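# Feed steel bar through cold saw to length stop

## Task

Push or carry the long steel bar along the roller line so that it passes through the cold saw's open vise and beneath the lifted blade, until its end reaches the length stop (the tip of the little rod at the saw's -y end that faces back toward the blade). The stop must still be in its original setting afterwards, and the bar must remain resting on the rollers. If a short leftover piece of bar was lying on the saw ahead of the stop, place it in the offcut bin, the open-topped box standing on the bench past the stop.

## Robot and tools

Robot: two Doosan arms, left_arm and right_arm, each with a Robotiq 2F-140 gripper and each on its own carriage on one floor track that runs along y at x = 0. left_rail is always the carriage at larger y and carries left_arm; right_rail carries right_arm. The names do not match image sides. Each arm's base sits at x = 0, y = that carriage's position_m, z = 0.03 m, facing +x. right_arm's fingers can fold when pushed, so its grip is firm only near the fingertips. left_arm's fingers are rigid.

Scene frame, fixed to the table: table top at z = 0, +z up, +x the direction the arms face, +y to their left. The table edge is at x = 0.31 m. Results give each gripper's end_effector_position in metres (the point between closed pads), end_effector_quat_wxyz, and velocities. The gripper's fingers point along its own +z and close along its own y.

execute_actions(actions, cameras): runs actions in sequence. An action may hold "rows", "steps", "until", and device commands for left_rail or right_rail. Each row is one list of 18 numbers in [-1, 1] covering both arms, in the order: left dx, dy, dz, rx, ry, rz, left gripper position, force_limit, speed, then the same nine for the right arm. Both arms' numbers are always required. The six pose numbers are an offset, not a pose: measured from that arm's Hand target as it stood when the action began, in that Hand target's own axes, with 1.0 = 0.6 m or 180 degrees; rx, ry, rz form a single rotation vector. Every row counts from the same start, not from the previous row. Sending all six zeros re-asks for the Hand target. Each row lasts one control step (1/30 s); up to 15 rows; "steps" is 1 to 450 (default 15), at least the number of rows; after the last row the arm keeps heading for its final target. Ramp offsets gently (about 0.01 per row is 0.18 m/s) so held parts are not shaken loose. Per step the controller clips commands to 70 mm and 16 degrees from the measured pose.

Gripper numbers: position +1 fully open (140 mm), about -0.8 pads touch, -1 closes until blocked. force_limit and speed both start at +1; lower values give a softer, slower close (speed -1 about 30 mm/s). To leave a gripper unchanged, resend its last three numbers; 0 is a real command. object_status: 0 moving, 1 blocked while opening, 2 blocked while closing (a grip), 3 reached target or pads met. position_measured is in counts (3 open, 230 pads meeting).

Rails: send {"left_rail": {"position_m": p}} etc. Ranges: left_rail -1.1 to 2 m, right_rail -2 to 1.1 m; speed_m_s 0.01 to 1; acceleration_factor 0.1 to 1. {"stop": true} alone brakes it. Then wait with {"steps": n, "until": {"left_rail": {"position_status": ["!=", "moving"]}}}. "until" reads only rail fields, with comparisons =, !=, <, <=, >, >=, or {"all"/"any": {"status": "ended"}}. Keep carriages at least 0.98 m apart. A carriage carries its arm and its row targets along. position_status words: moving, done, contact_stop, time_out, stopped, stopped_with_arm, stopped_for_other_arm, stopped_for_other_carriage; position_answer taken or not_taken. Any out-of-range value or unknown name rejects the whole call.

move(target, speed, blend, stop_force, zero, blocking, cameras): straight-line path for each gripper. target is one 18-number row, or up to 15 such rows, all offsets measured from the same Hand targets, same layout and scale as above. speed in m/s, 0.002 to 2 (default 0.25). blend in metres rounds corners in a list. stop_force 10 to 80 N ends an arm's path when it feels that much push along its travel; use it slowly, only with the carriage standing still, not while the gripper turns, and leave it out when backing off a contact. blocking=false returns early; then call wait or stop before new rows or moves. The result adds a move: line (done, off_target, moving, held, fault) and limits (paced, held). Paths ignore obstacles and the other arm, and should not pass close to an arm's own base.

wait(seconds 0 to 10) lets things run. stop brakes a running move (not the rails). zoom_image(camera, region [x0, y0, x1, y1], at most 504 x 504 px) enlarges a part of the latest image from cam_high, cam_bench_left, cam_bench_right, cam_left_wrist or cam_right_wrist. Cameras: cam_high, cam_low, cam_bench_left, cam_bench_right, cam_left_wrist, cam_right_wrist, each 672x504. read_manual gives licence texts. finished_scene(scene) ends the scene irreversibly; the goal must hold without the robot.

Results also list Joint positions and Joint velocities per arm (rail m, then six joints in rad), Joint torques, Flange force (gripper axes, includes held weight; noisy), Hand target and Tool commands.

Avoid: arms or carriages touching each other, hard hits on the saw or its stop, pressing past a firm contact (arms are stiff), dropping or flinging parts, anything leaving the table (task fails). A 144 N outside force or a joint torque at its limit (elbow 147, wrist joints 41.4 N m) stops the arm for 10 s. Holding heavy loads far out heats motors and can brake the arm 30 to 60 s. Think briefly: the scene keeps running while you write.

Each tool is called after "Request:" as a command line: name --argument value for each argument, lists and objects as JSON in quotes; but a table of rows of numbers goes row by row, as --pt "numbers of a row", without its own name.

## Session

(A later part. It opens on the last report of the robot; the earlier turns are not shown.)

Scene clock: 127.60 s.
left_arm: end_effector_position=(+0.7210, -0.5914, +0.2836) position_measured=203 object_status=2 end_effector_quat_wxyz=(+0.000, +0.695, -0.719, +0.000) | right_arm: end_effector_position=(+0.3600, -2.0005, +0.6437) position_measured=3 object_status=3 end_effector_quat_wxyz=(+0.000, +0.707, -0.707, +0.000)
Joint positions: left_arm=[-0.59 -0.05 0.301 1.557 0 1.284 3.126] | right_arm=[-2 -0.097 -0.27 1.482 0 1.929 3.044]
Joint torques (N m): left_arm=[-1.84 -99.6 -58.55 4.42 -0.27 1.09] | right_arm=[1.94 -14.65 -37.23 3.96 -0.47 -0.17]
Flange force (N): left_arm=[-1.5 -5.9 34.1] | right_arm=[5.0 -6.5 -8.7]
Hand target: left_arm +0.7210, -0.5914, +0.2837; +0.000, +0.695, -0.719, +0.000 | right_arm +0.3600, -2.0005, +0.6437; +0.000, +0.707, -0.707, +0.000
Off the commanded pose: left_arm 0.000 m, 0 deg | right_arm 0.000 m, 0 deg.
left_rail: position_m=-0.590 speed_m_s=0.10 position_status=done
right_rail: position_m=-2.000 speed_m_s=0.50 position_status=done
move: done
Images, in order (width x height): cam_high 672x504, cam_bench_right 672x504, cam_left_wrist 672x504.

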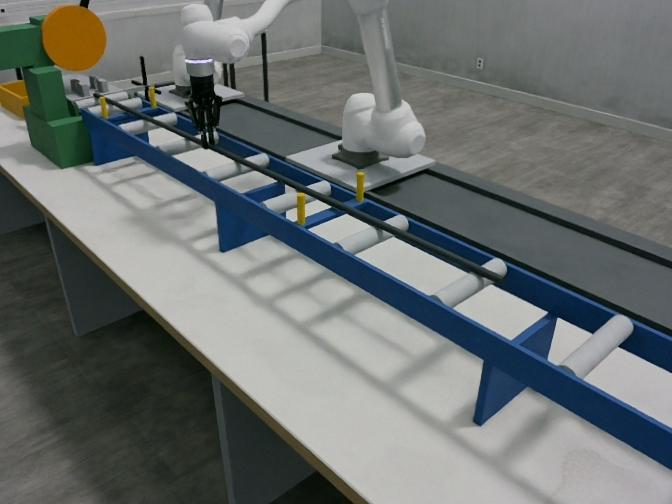

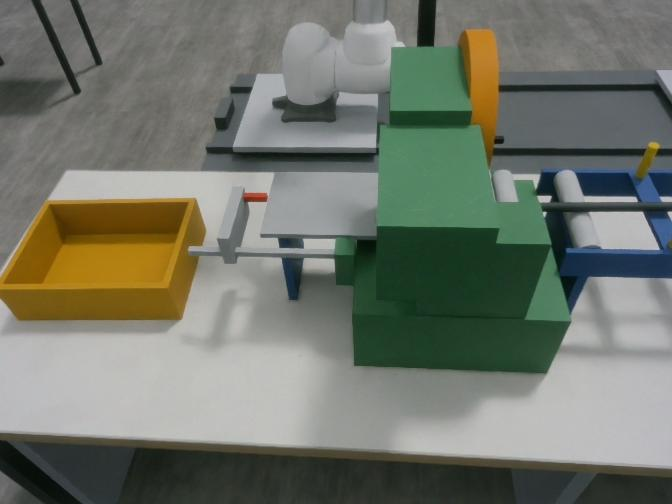

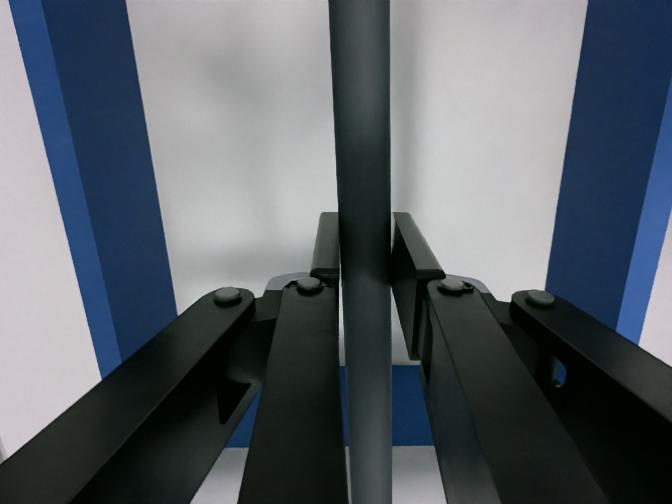

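Request:
execute_actions --actions '[{"rows":[[0,0,0.003,0,0,-0.012,-1,0,-1,0,0,0,0,0,0,1,1,1]],"steps":30},{"rows":[[0,0,0,0,0,0,-0.1,0,-1,0,0,0,0,0,0,1,1,1]],"steps":60}]' --cameras '[]'

Request:
move --target '[0,0,-0.25,0,0,0.001,-0.1,0,-1,0,0,0,0,0,0,1,1,1]' --cameras '[]'

Request:
execute_actions --actions '[{"left_rail":{"position_m":-0.95,"speed_m_s":0.3},"steps":300,"until":{"all":{"status":"ended"}}}]' --cameras '["cam_left_wrist","cam_bench_right"]'

Scene clock: 150.37 s.
left_arm: end_effector_position=(+0.7210, -0.5914, +0.2819) position_measured=141 object_status=3 end_effector_quat_wxyz=(+0.000, +0.708, -0.706, +0.000) | right_arm: end_effector_position=(+0.3600, -2.0005, +0.6437) position_measured=3 object_status=3 end_effector_quat_wxyz=(+0.000, +0.707, -0.707, +0.000)
Joint positions: left_arm=[-0.59 -0.05 0.302 1.559 0 1.28 3.089] | right_arm=[-2 -0.097 -0.27 1.482 0 1.929 3.044]
Joint torques (N m): left_arm=[-1.01 -71.81 -37.94 3.95 -0.45 -0.15] | right_arm=[1.82 -14.85 -37.21 3.94 -0.47 -0.12]
Flange force (N): left_arm=[-1.6 -5.7 -4.7] | right_arm=[4.6 -6.3 -8.8]
Flange force at the end of the 1st action (N): left_arm=[-1.3 2.1 -43.2] | right_arm=[5.2 -6.2 -8.6]
Hand target: left_arm +0.7210, -0.5914, +0.2819; +0.000, +0.708, -0.706, +0.000 | right_arm +0.3600, -2.0005, +0.6437; +0.000, +0.707, -0.707, +0.000
Off the commanded pose: left_arm 0.000 m, 0 deg | right_arm 0.000 m, 0 deg.
left_rail: position_m=-0.590 speed_m_s=0.10 position_status=done
right_rail: position_m=-2.000 speed_m_s=0.50 position_status=done
No camera images: "cameras" was empty.

Scene clock: 151.40 s.
left_arm: end_effector_position=(+0.7210, -0.5914, +0.4318) position_measured=141 object_status=3 end_effector_quat_wxyz=(+0.000, +0.707, -0.707, +0.000) | right_arm: end_effector_position=(+0.3600, -2.0005, +0.6437) position_measured=3 object_status=3 end_effector_quat_wxyz=(+0.000, +0.707, -0.707, +0.000)
Joint positions: left_arm=[-0.59 -0.05 0.263 1.337 0 1.541 3.092] | right_arm=[-2 -0.097 -0.27 1.482 0 1.929 3.044]
Joint torques (N m): left_arm=[-1.05 -69.65 -39.21 4.13 -0.48 -0.17] | right_arm=[1.95 -14.48 -37.31 3.95 -0.45 -0.16]
Flange force (N): left_arm=[-1.7 -6.7 -6.9] | right_arm=[5.0 -6.0 -8.3]
Hand target: left_arm +0.7210, -0.5914, +0.4319; +0.000, +0.707, -0.707, +0.000 | right_arm +0.3600, -2.0005, +0.6437; +0.000, +0.707, -0.707, +0.000
Off the commanded pose: left_arm 0.000 m, 0 deg | right_arm 0.000 m, 0 deg.
left_rail: position_m=-0.590 speed_m_s=0.10 position_status=done
right_rail: position_m=-2.000 speed_m_s=0.50 position_status=done
move: done
No camera images: "cameras" was empty.

Scene clock: 153.87 s.
left_arm: end_effector_position=(+0.7210, -0.9514, +0.4318) position_measured=141 object_status=3 end_effector_quat_wxyz=(+0.000, +0.707, -0.707, +0.000) | right_arm: end_effector_position=(+0.3600, -2.0005, +0.6437) position_measured=3 object_status=3 end_effector_quat_wxyz=(+0.000, +0.707, -0.707, +0.000)
Joint positions: left_arm=[-0.95 -0.05 0.263 1.337 0 1.541 3.092] | right_arm=[-2 -0.097 -0.27 1.482 0 1.929 3.044]
Joint torques (N m): left_arm=[-0.99 -69.61 -39.48 4.12 -0.43 -0.16] | right_arm=[1.99 -14.89 -37.28 3.93 -0.48 -0.15]
Flange force (N): left_arm=[-1.4 -6.3 -6.4] | right_arm=[5.1 -6.6 -8.7]
Hand target: left_arm +0.7210, -0.9514, +0.4319; +0.000, +0.707, -0.707, +0.000 | right_arm +0.3600, -2.0005, +0.6437; +0.000, +0.707, -0.707, +0.000
Tool commands: left_gripper/position=-0.1 left_gripper/force_limit=+0.0 left_gripper/speed=-1.0 right_gripper/position=+1.0 right_gripper/force_limit=+1.0 right_gripper/speed=+1.0
Off the commanded pose: left_arm 0.000 m, 0 deg | right_arm 0.000 m, 0 deg.
left_rail: position_m=-0.950 speed_m_s=0.30 position_status=done
right_rail: position_m=-2.000 speed_m_s=0.50 position_status=done
Images, in order (width x height): cam_bench_right 672x504, cam_left_wrist 672x504.

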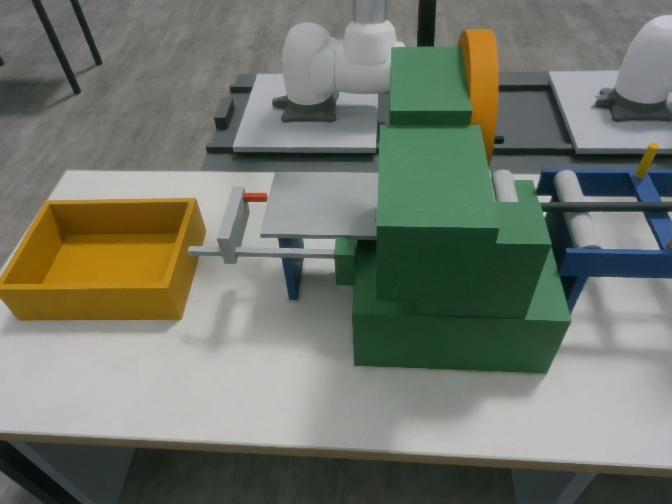

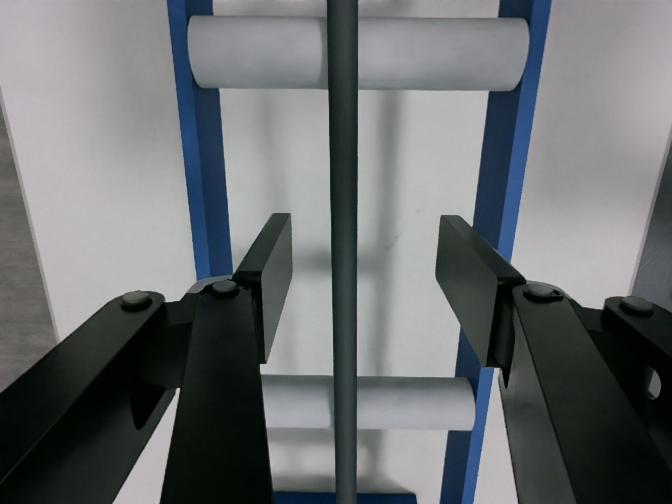

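Request:
move --target '[0,-0.0117,0.252,0,0,-0.005,-0.1,0,-1,0,0,0,0,0,0,1,1,1]' --speed 0.1 --cameras '[]'

Request:
execute_actions --actions '[{"rows":[[0,0,0,0,0,0,-1,0,-1,0,0,0,0,0,0,1,1,1]],"steps":75}]' --cameras '[]'

Request:
move --target '[0,0.02,-0.002,0,0,0.005,-1,0,-1,0,0,0,0,0,0,1,1,1]' --speed 0.02 --cameras '["cam_left_wrist","cam_bench_right","cam_high"]'

Request:
zoom_image --camera "cam_high" --region '[40, 40, 200, 160]'

Scene clock: 166.23 s.
left_arm: end_effector_position=(+0.7280, -0.9514, +0.2807) position_measured=141 object_status=3 end_effector_quat_wxyz=(+0.000, +0.713, -0.702, +0.000) | right_arm: end_effector_position=(+0.3600, -2.0005, +0.6437) position_measured=3 object_status=3 end_effector_quat_wxyz=(+0.000, +0.707, -0.707, +0.000)
Joint positions: left_arm=[-0.95 -0.049 0.314 1.546 0 1.282 3.077] | right_arm=[-2 -0.097 -0.27 1.482 0 1.929 3.044]
Joint torques (N m): left_arm=[-1.08 -72.13 -37.63 3.96 -0.39 -0.19] | right_arm=[1.83 -14.64 -37.23 3.96 -0.47 -0.15]
Flange force (N): left_arm=[-1.7 -5.3 -5.4] | right_arm=[4.5 -6.0 -8.7]
Hand target: left_arm +0.7280, -0.9514, +0.2807; +0.000, +0.713, -0.702, +0.000 | right_arm +0.3600, -2.0005, +0.6437; +0.000, +0.707, -0.707, +0.000
Off the commanded pose: left_arm 0.000 m, 0 deg | right_arm 0.000 m, 0 deg.
left_rail: position_m=-0.950 speed_m_s=0.30 position_status=done
right_rail: position_m=-2.000 speed_m_s=0.50 position_status=done
move: done
No camera images: "cameras" was empty.

Scene clock: 168.93 s.
left_arm: end_effector_position=(+0.7280, -0.9514, +0.2806) position_measured=203 object_status=2 end_effector_quat_wxyz=(+0.000, +0.713, -0.702, +0.000) | right_arm: end_effector_position=(+0.3600, -2.0005, +0.6437) position_measured=3 object_status=3 end_effector_quat_wxyz=(+0.000, +0.707, -0.707, +0.000)
Joint positions: left_arm=[-0.95 -0.049 0.314 1.546 0 1.282 3.077] | right_arm=[-2 -0.097 -0.27 1.482 0 1.929 3.044]
Joint torques (N m): left_arm=[-1.36 -67.31 -31.34 4.13 1.15 0.36] | right_arm=[1.95 -14.9 -37.28 3.95 -0.49 -0.15]
Flange force (N): left_arm=[-1.2 -10.1 -12.8] | right_arm=[4.7 -5.7 -8.8]
Hand target: left_arm +0.7280, -0.9514, +0.2807; +0.000, +0.713, -0.702, +0.000 | right_arm +0.3600, -2.0005, +0.6437; +0.000, +0.707, -0.707, +0.000
Off the commanded pose: left_arm 0.000 m, 0 deg | right_arm 0.000 m, 0 deg.
left_rail: position_m=-0.950 speed_m_s=0.30 position_status=done
right_rail: position_m=-2.000 speed_m_s=0.50 position_status=done
No camera images: "cameras" was empty.

Scene clock: 169.80 s.
left_arm: end_effector_position=(+0.7160, -0.9516, +0.2818) position_measured=203 object_status=2 end_effector_quat_wxyz=(+0.000, +0.707, -0.707, +0.000) | right_arm: end_effector_position=(+0.3600, -2.0005, +0.6437) position_measured=3 object_status=3 end_effector_quat_wxyz=(+0.000, +0.707, -0.707, +0.000)
Joint positions: left_arm=[-0.95 -0.05 0.295 1.569 0 1.278 3.091] | right_arm=[-2 -0.097 -0.27 1.482 0 1.929 3.044]
Joint torques (N m): left_arm=[-1.71 -94.03 -54.89 4.04 -0.53 0.32] | right_arm=[1.93 -14.6 -37.17 3.96 -0.45 -0.15]
Flange force (N): left_arm=[-2.2 -6.3 27.1] | right_arm=[4.8 -6.1 -8.7]
Hand target: left_arm +0.7160, -0.9516, +0.2819; +0.000, +0.707, -0.707, +0.000 | right_arm +0.3600, -2.0005, +0.6437; +0.000, +0.707, -0.707, +0.000
Off the commanded pose: left_arm 0.000 m, 0 deg | right_arm 0.000 m, 0 deg.
left_rail: position_m=-0.950 speed_m_s=0.30 position_status=done
right_rail: position_m=-2.000 speed_m_s=0.50 position_status=done
move: done
Images, in order (width x height): cam_high 672x504, cam_bench_right 672x504, cam_left_wrist 672x504.

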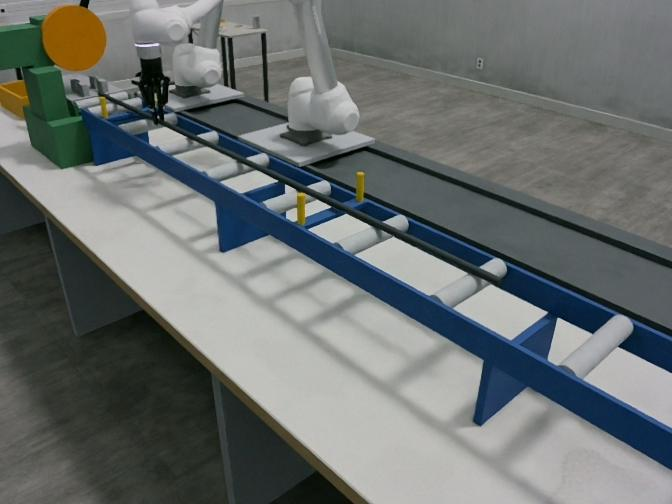

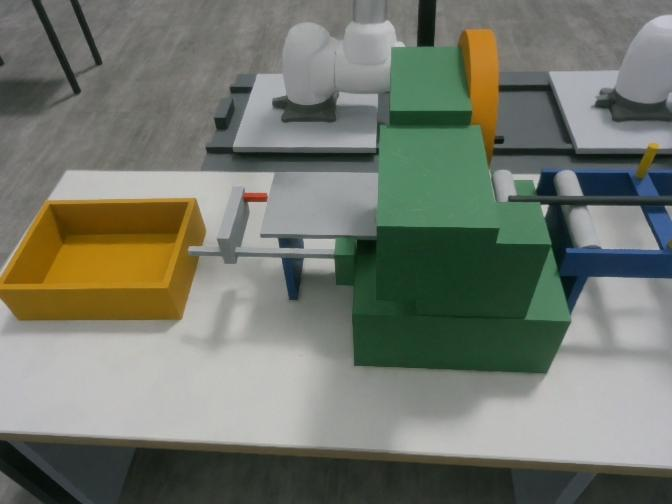

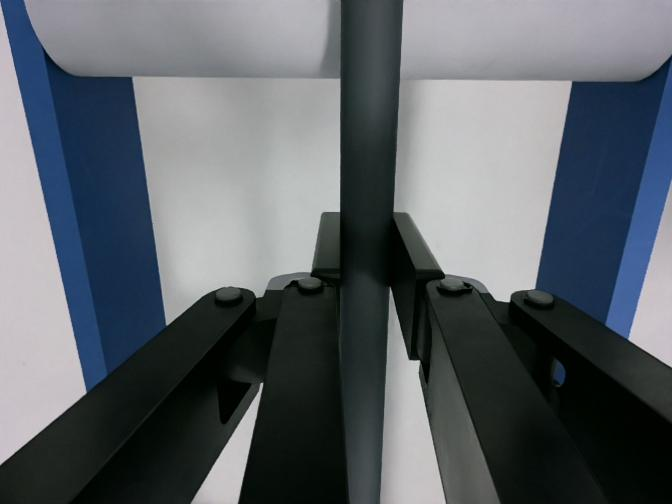

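Scaled by 3.150 from the camera's 672x504 image, which has a finer 960x720 frame.

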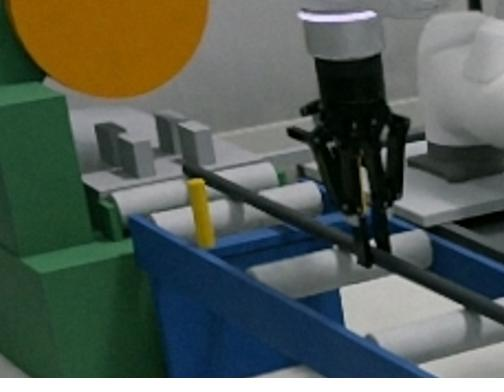

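Request:
execute_actions --actions '[{"rows":[[0,0,0,0,0,0,-0.1,0,-1,0,0,0,0,0,0,1,1,1]],"steps":60}]' --cameras '[]'

Request:
move --target '[0,0,-0.25,0,0,0,-0.1,0,-1,0,0,0,0,0,0,1,1,1]' --cameras '["cam_left_wrist"]'

Request:
execute_actions --actions '[{"left_rail":{"position_m":-0.59,"speed_m_s":0.3},"steps":300,"until":{"all":{"status":"ended"}}}]' --cameras '["cam_left_wrist"]'

Scene clock: 180.83 s.
left_arm: end_effector_position=(+0.7160, -0.9516, +0.2819) position_measured=141 object_status=3 end_effector_quat_wxyz=(+0.000, +0.707, -0.707, +0.000) | right_arm: end_effector_position=(+0.3600, -2.0005, +0.6437) position_measured=3 object_status=3 end_effector_quat_wxyz=(+0.000, +0.707, -0.707, +0.000)
Joint positions: left_arm=[-0.95 -0.05 0.295 1.569 0 1.278 3.091] | right_arm=[-2 -0.097 -0.27 1.482 0 1.929 3.044]
Joint torques (N m): left_arm=[-0.94 -71.05 -37.92 3.94 -0.45 -0.13] | right_arm=[2.12 -14.53 -37.28 3.96 -0.48 -0.14]
Flange force (N): left_arm=[-1.7 -5.8 -4.6] | right_arm=[5.4 -5.8 -8.5]
Hand target: left_arm +0.7160, -0.9516, +0.2819; +0.000, +0.707, -0.707, +0.000 | right_arm +0.3600, -2.0005, +0.6437; +0.000, +0.707, -0.707, +0.000
Off the commanded pose: left_arm 0.000 m, 0 deg | right_arm 0.000 m, 0 deg.
left_rail: position_m=-0.950 speed_m_s=0.30 position_status=done
right_rail: position_m=-2.000 speed_m_s=0.50 position_status=done
No camera images: "cameras" was empty.

Scene clock: 181.83 s.
left_arm: end_effector_position=(+0.7160, -0.9516, +0.4318) position_measured=141 object_status=3 end_effector_quat_wxyz=(+0.000, +0.707, -0.707, +0.000) | right_arm: end_effector_position=(+0.3600, -2.0005, +0.6437) position_measured=3 object_status=3 end_effector_quat_wxyz=(+0.000, +0.707, -0.707, +0.000)
Joint positions: left_arm=[-0.95 -0.05 0.255 1.348 0 1.538 3.091] | right_arm=[-2 -0.097 -0.27 1.482 0 1.929 3.044]
Joint torques (N m): left_arm=[-0.88 -69.04 -39.75 4.14 -0.42 -0.15] | right_arm=[1.96 -14.6 -37.27 3.96 -0.44 -0.18]
Flange force (N): left_arm=[-1.3 -6.0 -5.7] | right_arm=[5.2 -6.9 -8.6]
Hand target: left_arm +0.7160, -0.9516, +0.4319; +0.000, +0.707, -0.707, +0.000 | right_arm +0.3600, -2.0005, +0.6437; +0.000, +0.707, -0.707, +0.000
Off the commanded pose: left_arm 0.000 m, 0 deg | right_arm 0.000 m, 0 deg.
left_rail: position_m=-0.950 speed_m_s=0.30 position_status=done
right_rail: position_m=-2.000 speed_m_s=0.50 position_status=done
move: done
Images, in order (width x height): cam_left_wrist 672x504.

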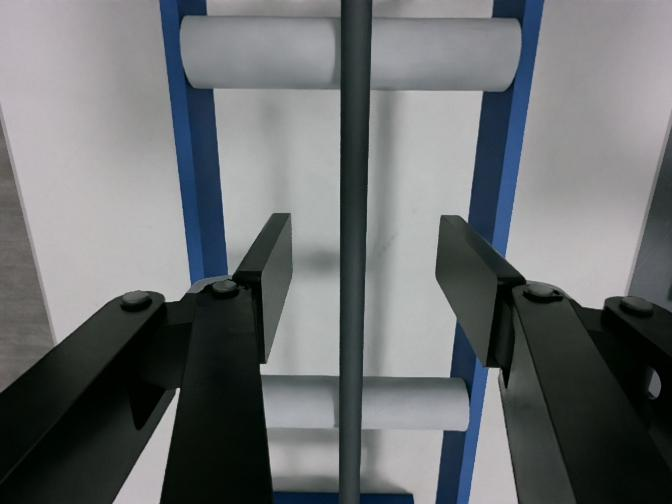

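Scene clock: 184.30 s.
left_arm: end_effector_position=(+0.7160, -0.5916, +0.4319) position_measured=141 object_status=3 end_effector_quat_wxyz=(+0.000, +0.707, -0.707, +0.000) | right_arm: end_effector_position=(+0.3600, -2.0005, +0.6437) position_measured=3 object_status=3 end_effector_quat_wxyz=(+0.000, +0.707, -0.707, +0.000)
Joint positions: left_arm=[-0.59 -0.05 0.255 1.348 0 1.539 3.091] | right_arm=[-2 -0.097 -0.27 1.482 0 1.929 3.044]
Joint torques (N m): left_arm=[-1.29 -68.84 -39.6 4.12 -0.46 -0.15] | right_arm=[2.05 -14.41 -37.2 3.92 -0.46 -0.17]
Flange force (N): left_arm=[-2.0 -6.1 -6.0] | right_arm=[5.0 -5.2 -8.6]
Hand target: left_arm +0.7160, -0.5916, +0.4319; +0.000, +0.707, -0.707, +0.000 | right_arm +0.3600, -2.0005, +0.6437; +0.000, +0.707, -0.707, +0.000
Tool commands: left_gripper/position=-0.1 left_gripper/force_limit=+0.0 left_gripper/speed=-1.0 right_gripper/position=+1.0 right_gripper/force_limit=+1.0 right_gripper/speed=+1.0
Off the commanded pose: left_arm 0.000 m, 0 deg | right_arm 0.000 m, 0 deg.
left_rail: position_m=-0.590 speed_m_s=0.30 position_status=done
right_rail: position_m=-2.000 speed_m_s=0.50 position_status=done
Images, in order (width x height): cam_left_wrist 672x504.

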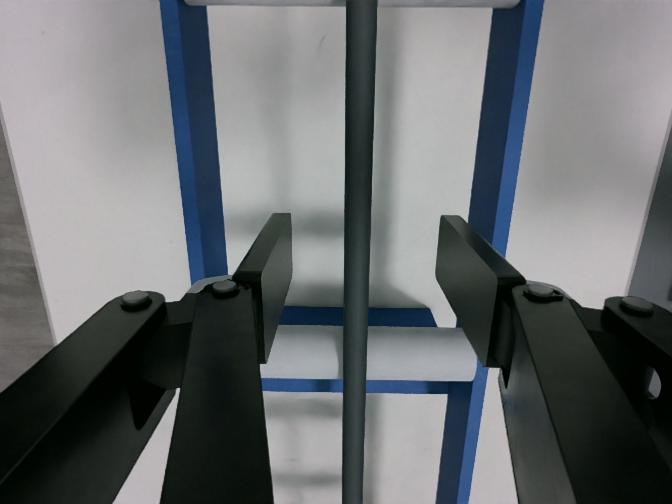

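Request:
move --target '[0,0.005,0.252,0,0,-0.0025,-0.1,0,-1,0,0,0,0,0,0,1,1,1]' --speed 0.1 --cameras '[]'

Request:
execute_actions --actions '[{"rows":[[0,0,0,0,0,0,-1,0,-1,0,0,0,0,0,0,1,1,1]],"steps":75},{"rows":[[0,0,-0.002,0,0,0,-1,0,-1,0,0,0,0,0,0,1,1,1]],"steps":15},{"left_rail":{"position_m":-0.7,"speed_m_s":0.1},"steps":300,"until":{"all":{"status":"ended"}}}]' --cameras '["cam_bench_right","cam_high","cam_left_wrist"]'

Request:
zoom_image --camera "cam_high" --region '[60, 60, 140, 120]'

Scene clock: 195.33 s.
left_arm: end_effector_position=(+0.7130, -0.5916, +0.2807) position_measured=141 object_status=3 end_effector_quat_wxyz=(+0.000, +0.710, -0.704, +0.000) | right_arm: end_effector_position=(+0.3600, -2.0005, +0.6437) position_measured=3 object_status=3 end_effector_quat_wxyz=(+0.000, +0.707, -0.707, +0.000)
Joint positions: left_arm=[-0.59 -0.051 0.29 1.577 0 1.274 3.083] | right_arm=[-2 -0.097 -0.27 1.482 0 1.929 3.044]
Joint torques (N m): left_arm=[-1.02 -70.67 -37.95 3.93 -0.44 -0.09] | right_arm=[1.87 -14.51 -37.19 3.96 -0.45 -0.17]
Flange force (N): left_arm=[-1.2 -5.9 -4.4] | right_arm=[4.7 -6.0 -8.7]
Hand target: left_arm +0.7130, -0.5916, +0.2807; +0.000, +0.710, -0.704, +0.000 | right_arm +0.3600, -2.0005, +0.6437; +0.000, +0.707, -0.707, +0.000
Off the commanded pose: left_arm 0.000 m, 0 deg | right_arm 0.000 m, 0 deg.
left_rail: position_m=-0.590 speed_m_s=0.30 position_status=done
right_rail: position_m=-2.000 speed_m_s=0.50 position_status=done
move: done
No camera images: "cameras" was empty.

Scene clock: 200.00 s.
left_arm: end_effector_position=(+0.7130, -0.7016, +0.2819) position_measured=203 object_status=2 end_effector_quat_wxyz=(+0.000, +0.710, -0.704, +0.000) | right_arm: end_effector_position=(+0.3600, -2.0005, +0.6437) position_measured=3 object_status=3 end_effector_quat_wxyz=(+0.000, +0.707, -0.707, +0.000)
Joint positions: left_arm=[-0.7 -0.051 0.29 1.575 0 1.276 3.083] | right_arm=[-2 -0.097 -0.27 1.482 0 1.929 3.044]
Joint torques (N m): left_arm=[-0.97 -99.97 -59.85 3.95 -0.43 -0.23] | right_arm=[1.9 -14.54 -37.23 3.97 -0.46 -0.18]
Flange force (N): left_arm=[-1.8 -6.0 36.6] | right_arm=[5.1 -7.2 -8.5]
Flange force at the end of the 1st action (N): left_arm=[-1.4 -10.6 -19.0] | right_arm=[4.8 -5.8 -8.6]
Flange force at the end of the 2nd action (N): left_arm=[-1.4 -5.8 37.8] | right_arm=[5.0 -5.9 -8.9]
Hand target: left_arm +0.7130, -0.7016, +0.2819; +0.000, +0.710, -0.704, +0.000 | right_arm +0.3600, -2.0005, +0.6437; +0.000, +0.707, -0.707, +0.000
Off the commanded pose: left_arm 0.000 m, 0 deg | right_arm 0.000 m, 0 deg.
left_rail: position_m=-0.700 speed_m_s=0.10 position_status=done
right_rail: position_m=-2.000 speed_m_s=0.50 position_status=done
Images, in order (width x height): cam_high 672x504, cam_bench_right 672x504, cam_left_wrist 672x504.

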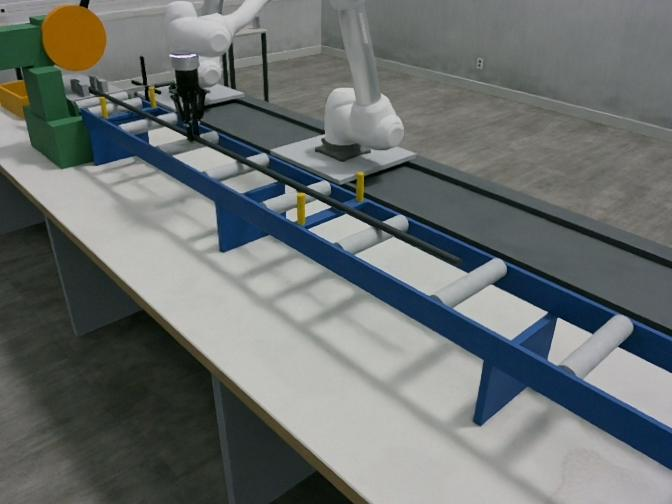

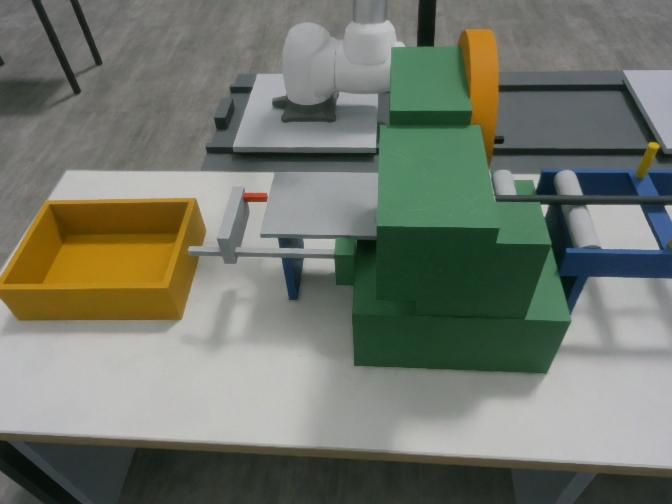

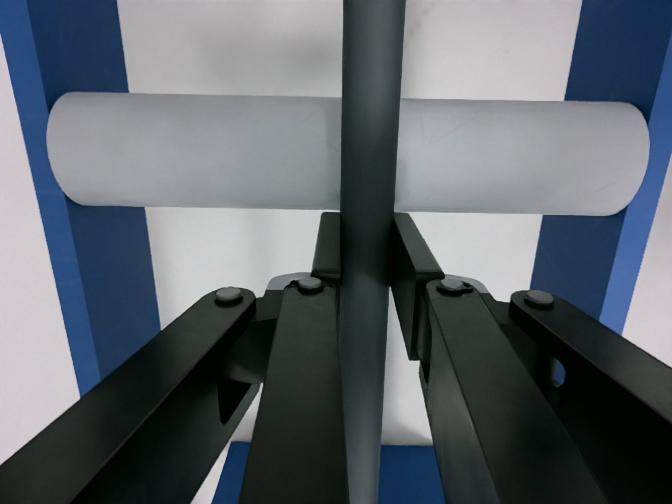

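Scaled by 6.300 from the camera's 672x504 image, which has a finer 960x720 frame.

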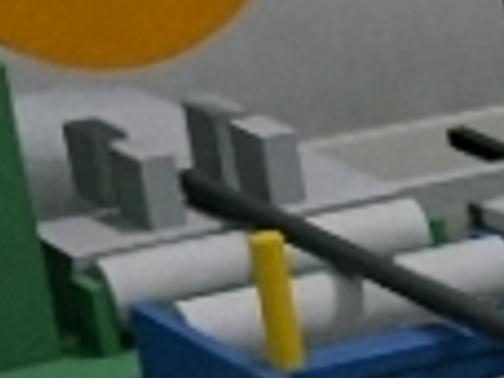

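Request:
execute_actions --actions '[{"left_rail":{"position_m":-0.98},"steps":300,"until":{"all":{"status":"ended"}}}]' --cameras '["cam_bench_right","cam_left_wrist"]'

Request:
zoom_image --camera "cam_bench_right" --region '[220, 150, 400, 270]'

Scene clock: 209.10 s.
left_arm: end_effector_position=(+0.7130, -0.9816, +0.2818) position_measured=203 object_status=2 end_effector_quat_wxyz=(+0.000, +0.710, -0.704, +0.000) | right_arm: end_effector_position=(+0.3600, -2.0005, +0.6437) position_measured=3 object_status=3 end_effector_quat_wxyz=(+0.000, +0.707, -0.707, +0.000)
Joint positions: left_arm=[-0.98 -0.051 0.29 1.575 0 1.276 3.083] | right_arm=[-2 -0.097 -0.27 1.482 0 1.929 3.044]
Joint torques (N m): left_arm=[-0.94 -99.76 -59.71 3.99 -0.4 -0.2] | right_arm=[2.1 -14.55 -37.22 3.94 -0.47 -0.14]
Flange force (N): left_arm=[-1.5 -5.9 36.4] | right_arm=[5.4 -5.9 -8.7]
Hand target: left_arm +0.7130, -0.9816, +0.2819; +0.000, +0.710, -0.704, +0.000 | right_arm +0.3600, -2.0005, +0.6437; +0.000, +0.707, -0.707, +0.000
Tool commands: left_gripper/position=-1.0 left_gripper/force_limit=+0.0 left_gripper/speed=-1.0 right_gripper/position=+1.0 right_gripper/force_limit=+1.0 right_gripper/speed=+1.0
Off the commanded pose: left_arm 0.000 m, 0 deg | right_arm 0.000 m, 0 deg.
left_rail: position_m=-0.980 speed_m_s=0.10 position_status=done
right_rail: position_m=-2.000 speed_m_s=0.50 position_status=done
Images, in order (width x height): cam_bench_right 672x504, cam_left_wrist 672x504.

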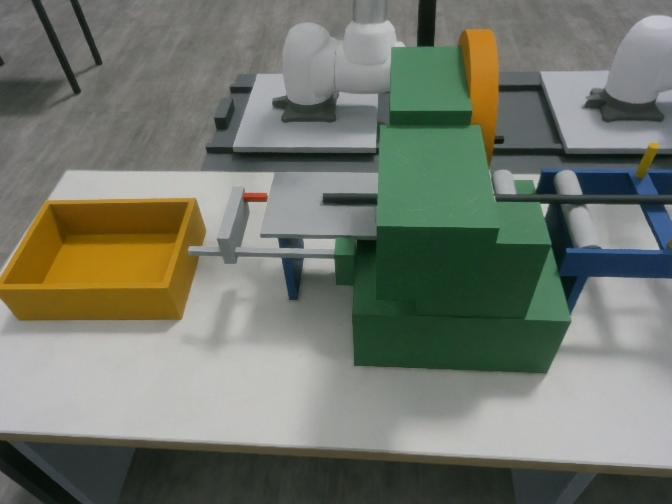

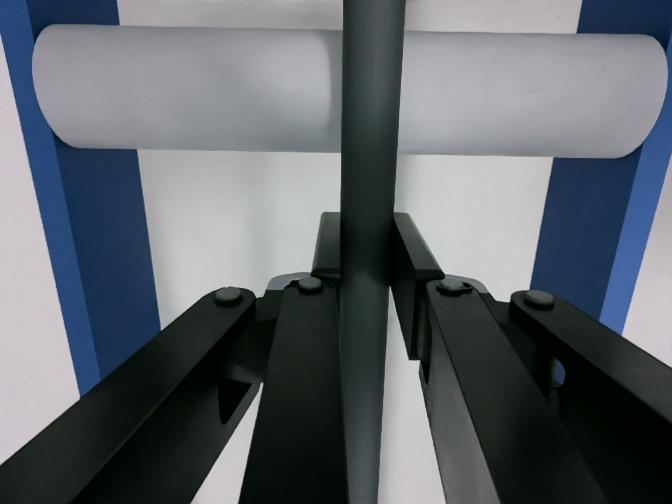

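Scaled by 2.800 from the camera's 672x504 image, which has a finer 960x720 frame.

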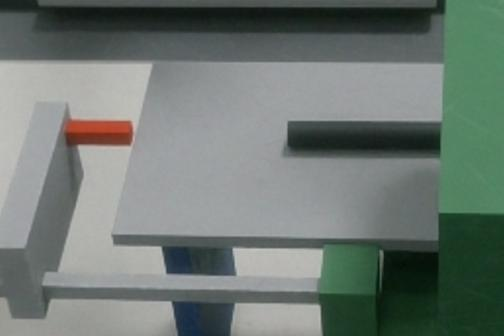

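Request:
move --target '[0.183,0,0,0,0,0,-1,0,-1,0,0,0,0,0,0,1,1,1]' --speed 0.06 --cameras '["cam_bench_right"]'

Request:
zoom_image --camera "cam_bench_right" --region '[250, 182, 290, 212]'

Scene clock: 219.30 s.
left_arm: end_effector_position=(+0.7139, -1.0914, +0.2819) position_measured=203 object_status=2 end_effector_quat_wxyz=(+0.000, +0.710, -0.704, +0.000) | right_arm: end_effector_position=(+0.3600, -2.0005, +0.6437) position_measured=3 object_status=3 end_effector_quat_wxyz=(+0.000, +0.707, -0.707, +0.000)
Joint positions: left_arm=[-0.98 -0.202 0.305 1.556 0 1.281 2.931] | right_arm=[-2 -0.097 -0.27 1.482 0 1.929 3.044]
Joint torques (N m): left_arm=[-0.64 -102.22 -60.3 3.95 -0.43 -0.13] | right_arm=[2.1 -14.51 -37.17 3.98 -0.49 -0.16]
Flange force (N): left_arm=[-0.3 -6.0 37.1] | right_arm=[5.4 -6.1 -8.8]
Hand target: left_arm +0.7139, -1.0914, +0.2819; +0.000, +0.710, -0.704, +0.000 | right_arm +0.3600, -2.0005, +0.6437; +0.000, +0.707, -0.707, +0.000
Off the commanded pose: left_arm 0.000 m, 0 deg | right_arm 0.000 m, 0 deg.
left_rail: position_m=-0.980 speed_m_s=0.10 position_status=done
right_rail: position_m=-2.000 speed_m_s=0.50 position_status=done
move: done
Images, in order (width x height): cam_bench_right 672x504.

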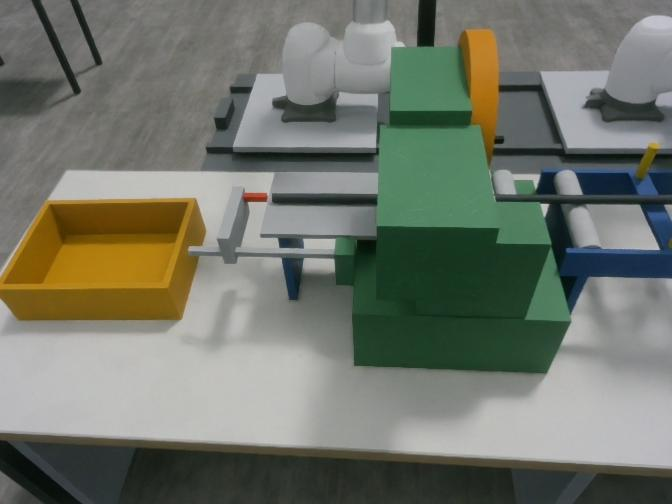

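Scaled by 12.600 from the camera's 672x504 image, which has a finer 960x720 frame.

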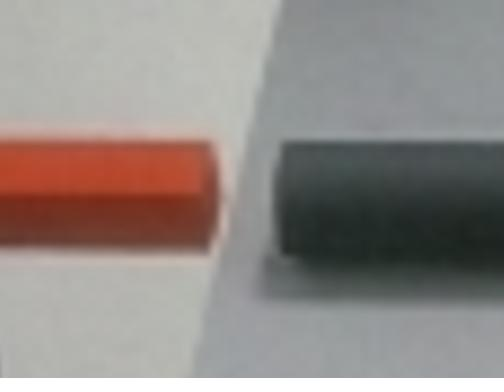

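Request:
move --target '[0.0133,0,0,0,0,0,-1,0,-1,0,0,0,0,0,0,1,1,1]' --speed 0.02 --cameras '[]'

Request:
move --target '[0.012,0,0.001,0,0,0,-1,0,-1,0,0,0,0,0,0,1,1,1]' --speed 0.002 --stop_force 10 --cameras '["cam_bench_right"]'

Request:
zoom_image --camera "cam_bench_right" --region '[250, 182, 290, 212]'

Scene clock: 229.80 s.
left_arm: end_effector_position=(+0.7140, -1.0993, +0.2819) position_measured=203 object_status=2 end_effector_quat_wxyz=(+0.000, +0.710, -0.704, +0.000) | right_arm: end_effector_position=(+0.3600, -2.0005, +0.6437) position_measured=3 object_status=3 end_effector_quat_wxyz=(+0.000, +0.707, -0.707, +0.000)
Joint positions: left_arm=[-0.98 -0.213 0.307 1.553 0 1.282 2.92] | right_arm=[-2 -0.097 -0.27 1.482 0 1.929 3.044]
Joint torques (N m): left_arm=[-1.44 -102.58 -60.21 3.93 -0.44 -0.15] | right_arm=[1.9 -14.5 -37.21 3.96 -0.47 -0.16]
Flange force (N): left_arm=[-1.0 -6.5 36.9] | right_arm=[4.7 -5.5 -8.6]
Hand target: left_arm +0.7139, -1.0993, +0.2819; +0.000, +0.710, -0.704, +0.000 | right_arm +0.3600, -2.0005, +0.6437; +0.000, +0.707, -0.707, +0.000
Off the commanded pose: left_arm 0.000 m, 0 deg | right_arm 0.000 m, 0 deg.
left_rail: position_m=-0.980 speed_m_s=0.10 position_status=done
right_rail: position_m=-2.000 speed_m_s=0.50 position_status=done
move: done
No camera images: "cameras" was empty.

Scene clock: 233.10 s.
left_arm: end_effector_position=(+0.7140, -1.1047, +0.2815) position_measured=203 object_status=2 end_effector_quat_wxyz=(+0.000, +0.710, -0.704, +0.000) | right_arm: end_effector_position=(+0.3600, -2.0005, +0.6437) position_measured=3 object_status=3 end_effector_quat_wxyz=(+0.000, +0.707, -0.707, +0.000)
Joint positions: left_arm=[-0.98 -0.221 0.308 1.551 0 1.282 2.913] | right_arm=[-2 -0.097 -0.27 1.482 0 1.929 3.044]
Joint torques (N m): left_arm=[-9.09 -98.28 -59.14 0.06 -1.5 -0.23] | right_arm=[1.71 -14.63 -37.14 3.95 -0.46 -0.16]
Flange force (N): left_arm=[-12.4 -4.9 31.8] | right_arm=[4.1 -5.9 -8.9]
Hand target: left_arm +0.7140, -1.1047, +0.2814; +0.000, +0.710, -0.704, +0.000 (not the last commanded pose) | right_arm +0.3600, -2.0005, +0.6437; +0.000, +0.707, -0.707, +0.000
Off the commanded pose: left_arm 0.002 m, 0 deg | right_arm 0.000 m, 0 deg.
left_rail: position_m=-0.980 speed_m_s=0.10 position_status=done
right_rail: position_m=-2.000 speed_m_s=0.50 position_status=done
move: contact (left_arm)
Images, in order (width x height): cam_bench_right 672x504.

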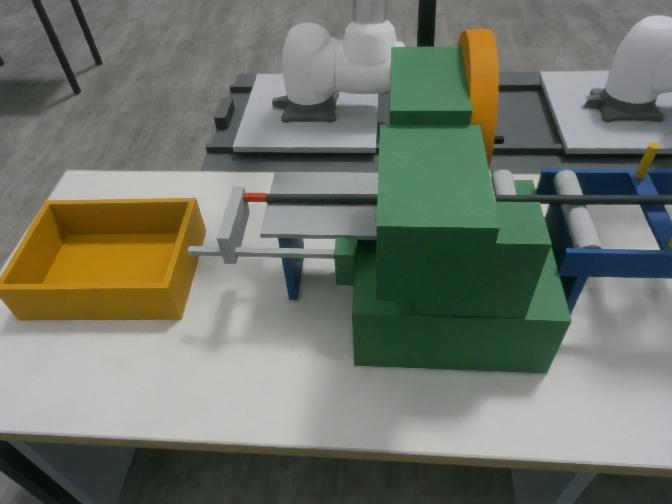

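Scaled by 12.600 from the camera's 672x504 image, which has a finer 960x720 frame.

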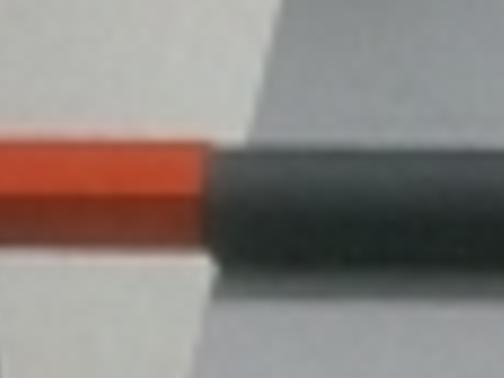

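Contact, force in x. Release.

Request:
execute_actions --actions '[{"rows":[[0,0,0,0,0,0,-0.1,0,-1,0,0,0,0,0,0,1,1,1]],"steps":60}]' --cameras '[]'

Request:
move --target '[0,0,-0.2,0,0,0,-0.1,0,-1,0,0,0,0,0,0,1,1,1]' --cameras '["cam_bench_right"]'

Request:
zoom_image --camera "cam_bench_right" --region '[250, 182, 290, 212]'

Request:
finished_scene --scene 3

Scene clock: 241.93 s.
left_arm: end_effector_position=(+0.7140, -1.1047, +0.2814) position_measured=141 object_status=3 end_effector_quat_wxyz=(+0.000, +0.710, -0.704, +0.000) | right_arm: end_effector_position=(+0.3600, -2.0005, +0.6437) position_measured=3 object_status=3 end_effector_quat_wxyz=(+0.000, +0.707, -0.707, +0.000)
Joint positions: left_arm=[-0.98 -0.221 0.308 1.551 0 1.282 2.913] | right_arm=[-2 -0.097 -0.27 1.482 0 1.929 3.044]
Joint torques (N m): left_arm=[-0.83 -72.39 -37.79 3.96 -0.5 -0.13] | right_arm=[2.18 -14.57 -37.17 3.94 -0.5 -0.16]
Flange force (N): left_arm=[-0.5 -6.2 -5.0] | right_arm=[5.6 -6.1 -8.8]
Hand target: left_arm +0.7140, -1.1047, +0.2814; +0.000, +0.710, -0.704, +0.000 | right_arm +0.3600, -2.0005, +0.6437; +0.000, +0.707, -0.707, +0.000
Off the commanded pose: left_arm 0.000 m, 0 deg | right_arm 0.000 m, 0 deg.
left_rail: position_m=-0.980 speed_m_s=0.10 position_status=done
right_rail: position_m=-2.000 speed_m_s=0.50 position_status=done
No camera images: "cameras" was empty.

Scene clock: 242.83 s.
left_arm: end_effector_position=(+0.7140, -1.1047, +0.4014) position_measured=141 object_status=3 end_effector_quat_wxyz=(+0.000, +0.710, -0.704, +0.000) | right_arm: end_effector_position=(+0.3600, -2.0005, +0.6437) position_measured=3 object_status=3 end_effector_quat_wxyz=(+0.000, +0.707, -0.707, +0.000)
Joint positions: left_arm=[-0.98 -0.221 0.272 1.38 0 1.489 2.913] | right_arm=[-2 -0.097 -0.27 1.482 0 1.929 3.044]
Joint torques (N m): left_arm=[-1.16 -70.48 -38.51 4.1 -0.45 -0.14] | right_arm=[2.19 -14.48 -37.32 3.95 -0.49 -0.16]
Flange force (N): left_arm=[-0.3 -8.4 -7.3] | right_arm=[5.7 -6.2 -8.4]
Hand target: left_arm +0.7140, -1.1047, +0.4014; +0.000, +0.710, -0.704, +0.000 | right_arm +0.3600, -2.0005, +0.6437; +0.000, +0.707, -0.707, +0.000
Off the commanded pose: left_arm 0.000 m, 0 deg | right_arm 0.000 m, 0 deg.
left_rail: position_m=-0.980 speed_m_s=0.10 position_status=done
right_rail: position_m=-2.000 speed_m_s=0.50 position_status=done
move: done
Images, in order (width x height): cam_bench_right 672x504.

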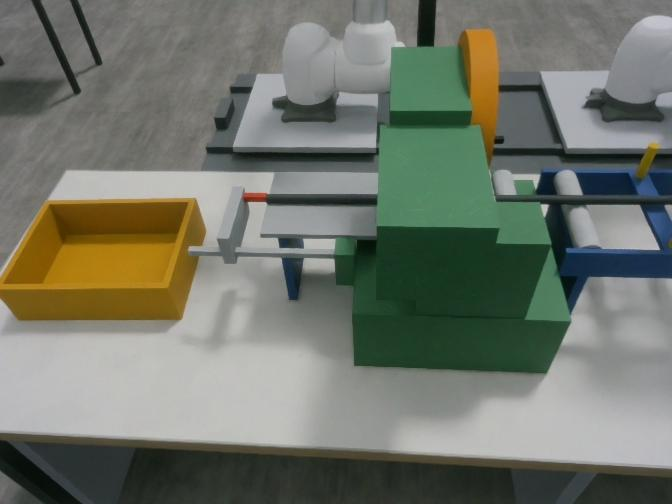

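Scaled by 12.600 from the camera's 672x504 image, which has a finer 960x720 frame.

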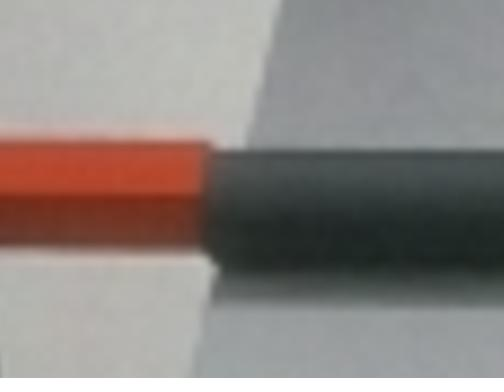

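The scene is finished: the task was done.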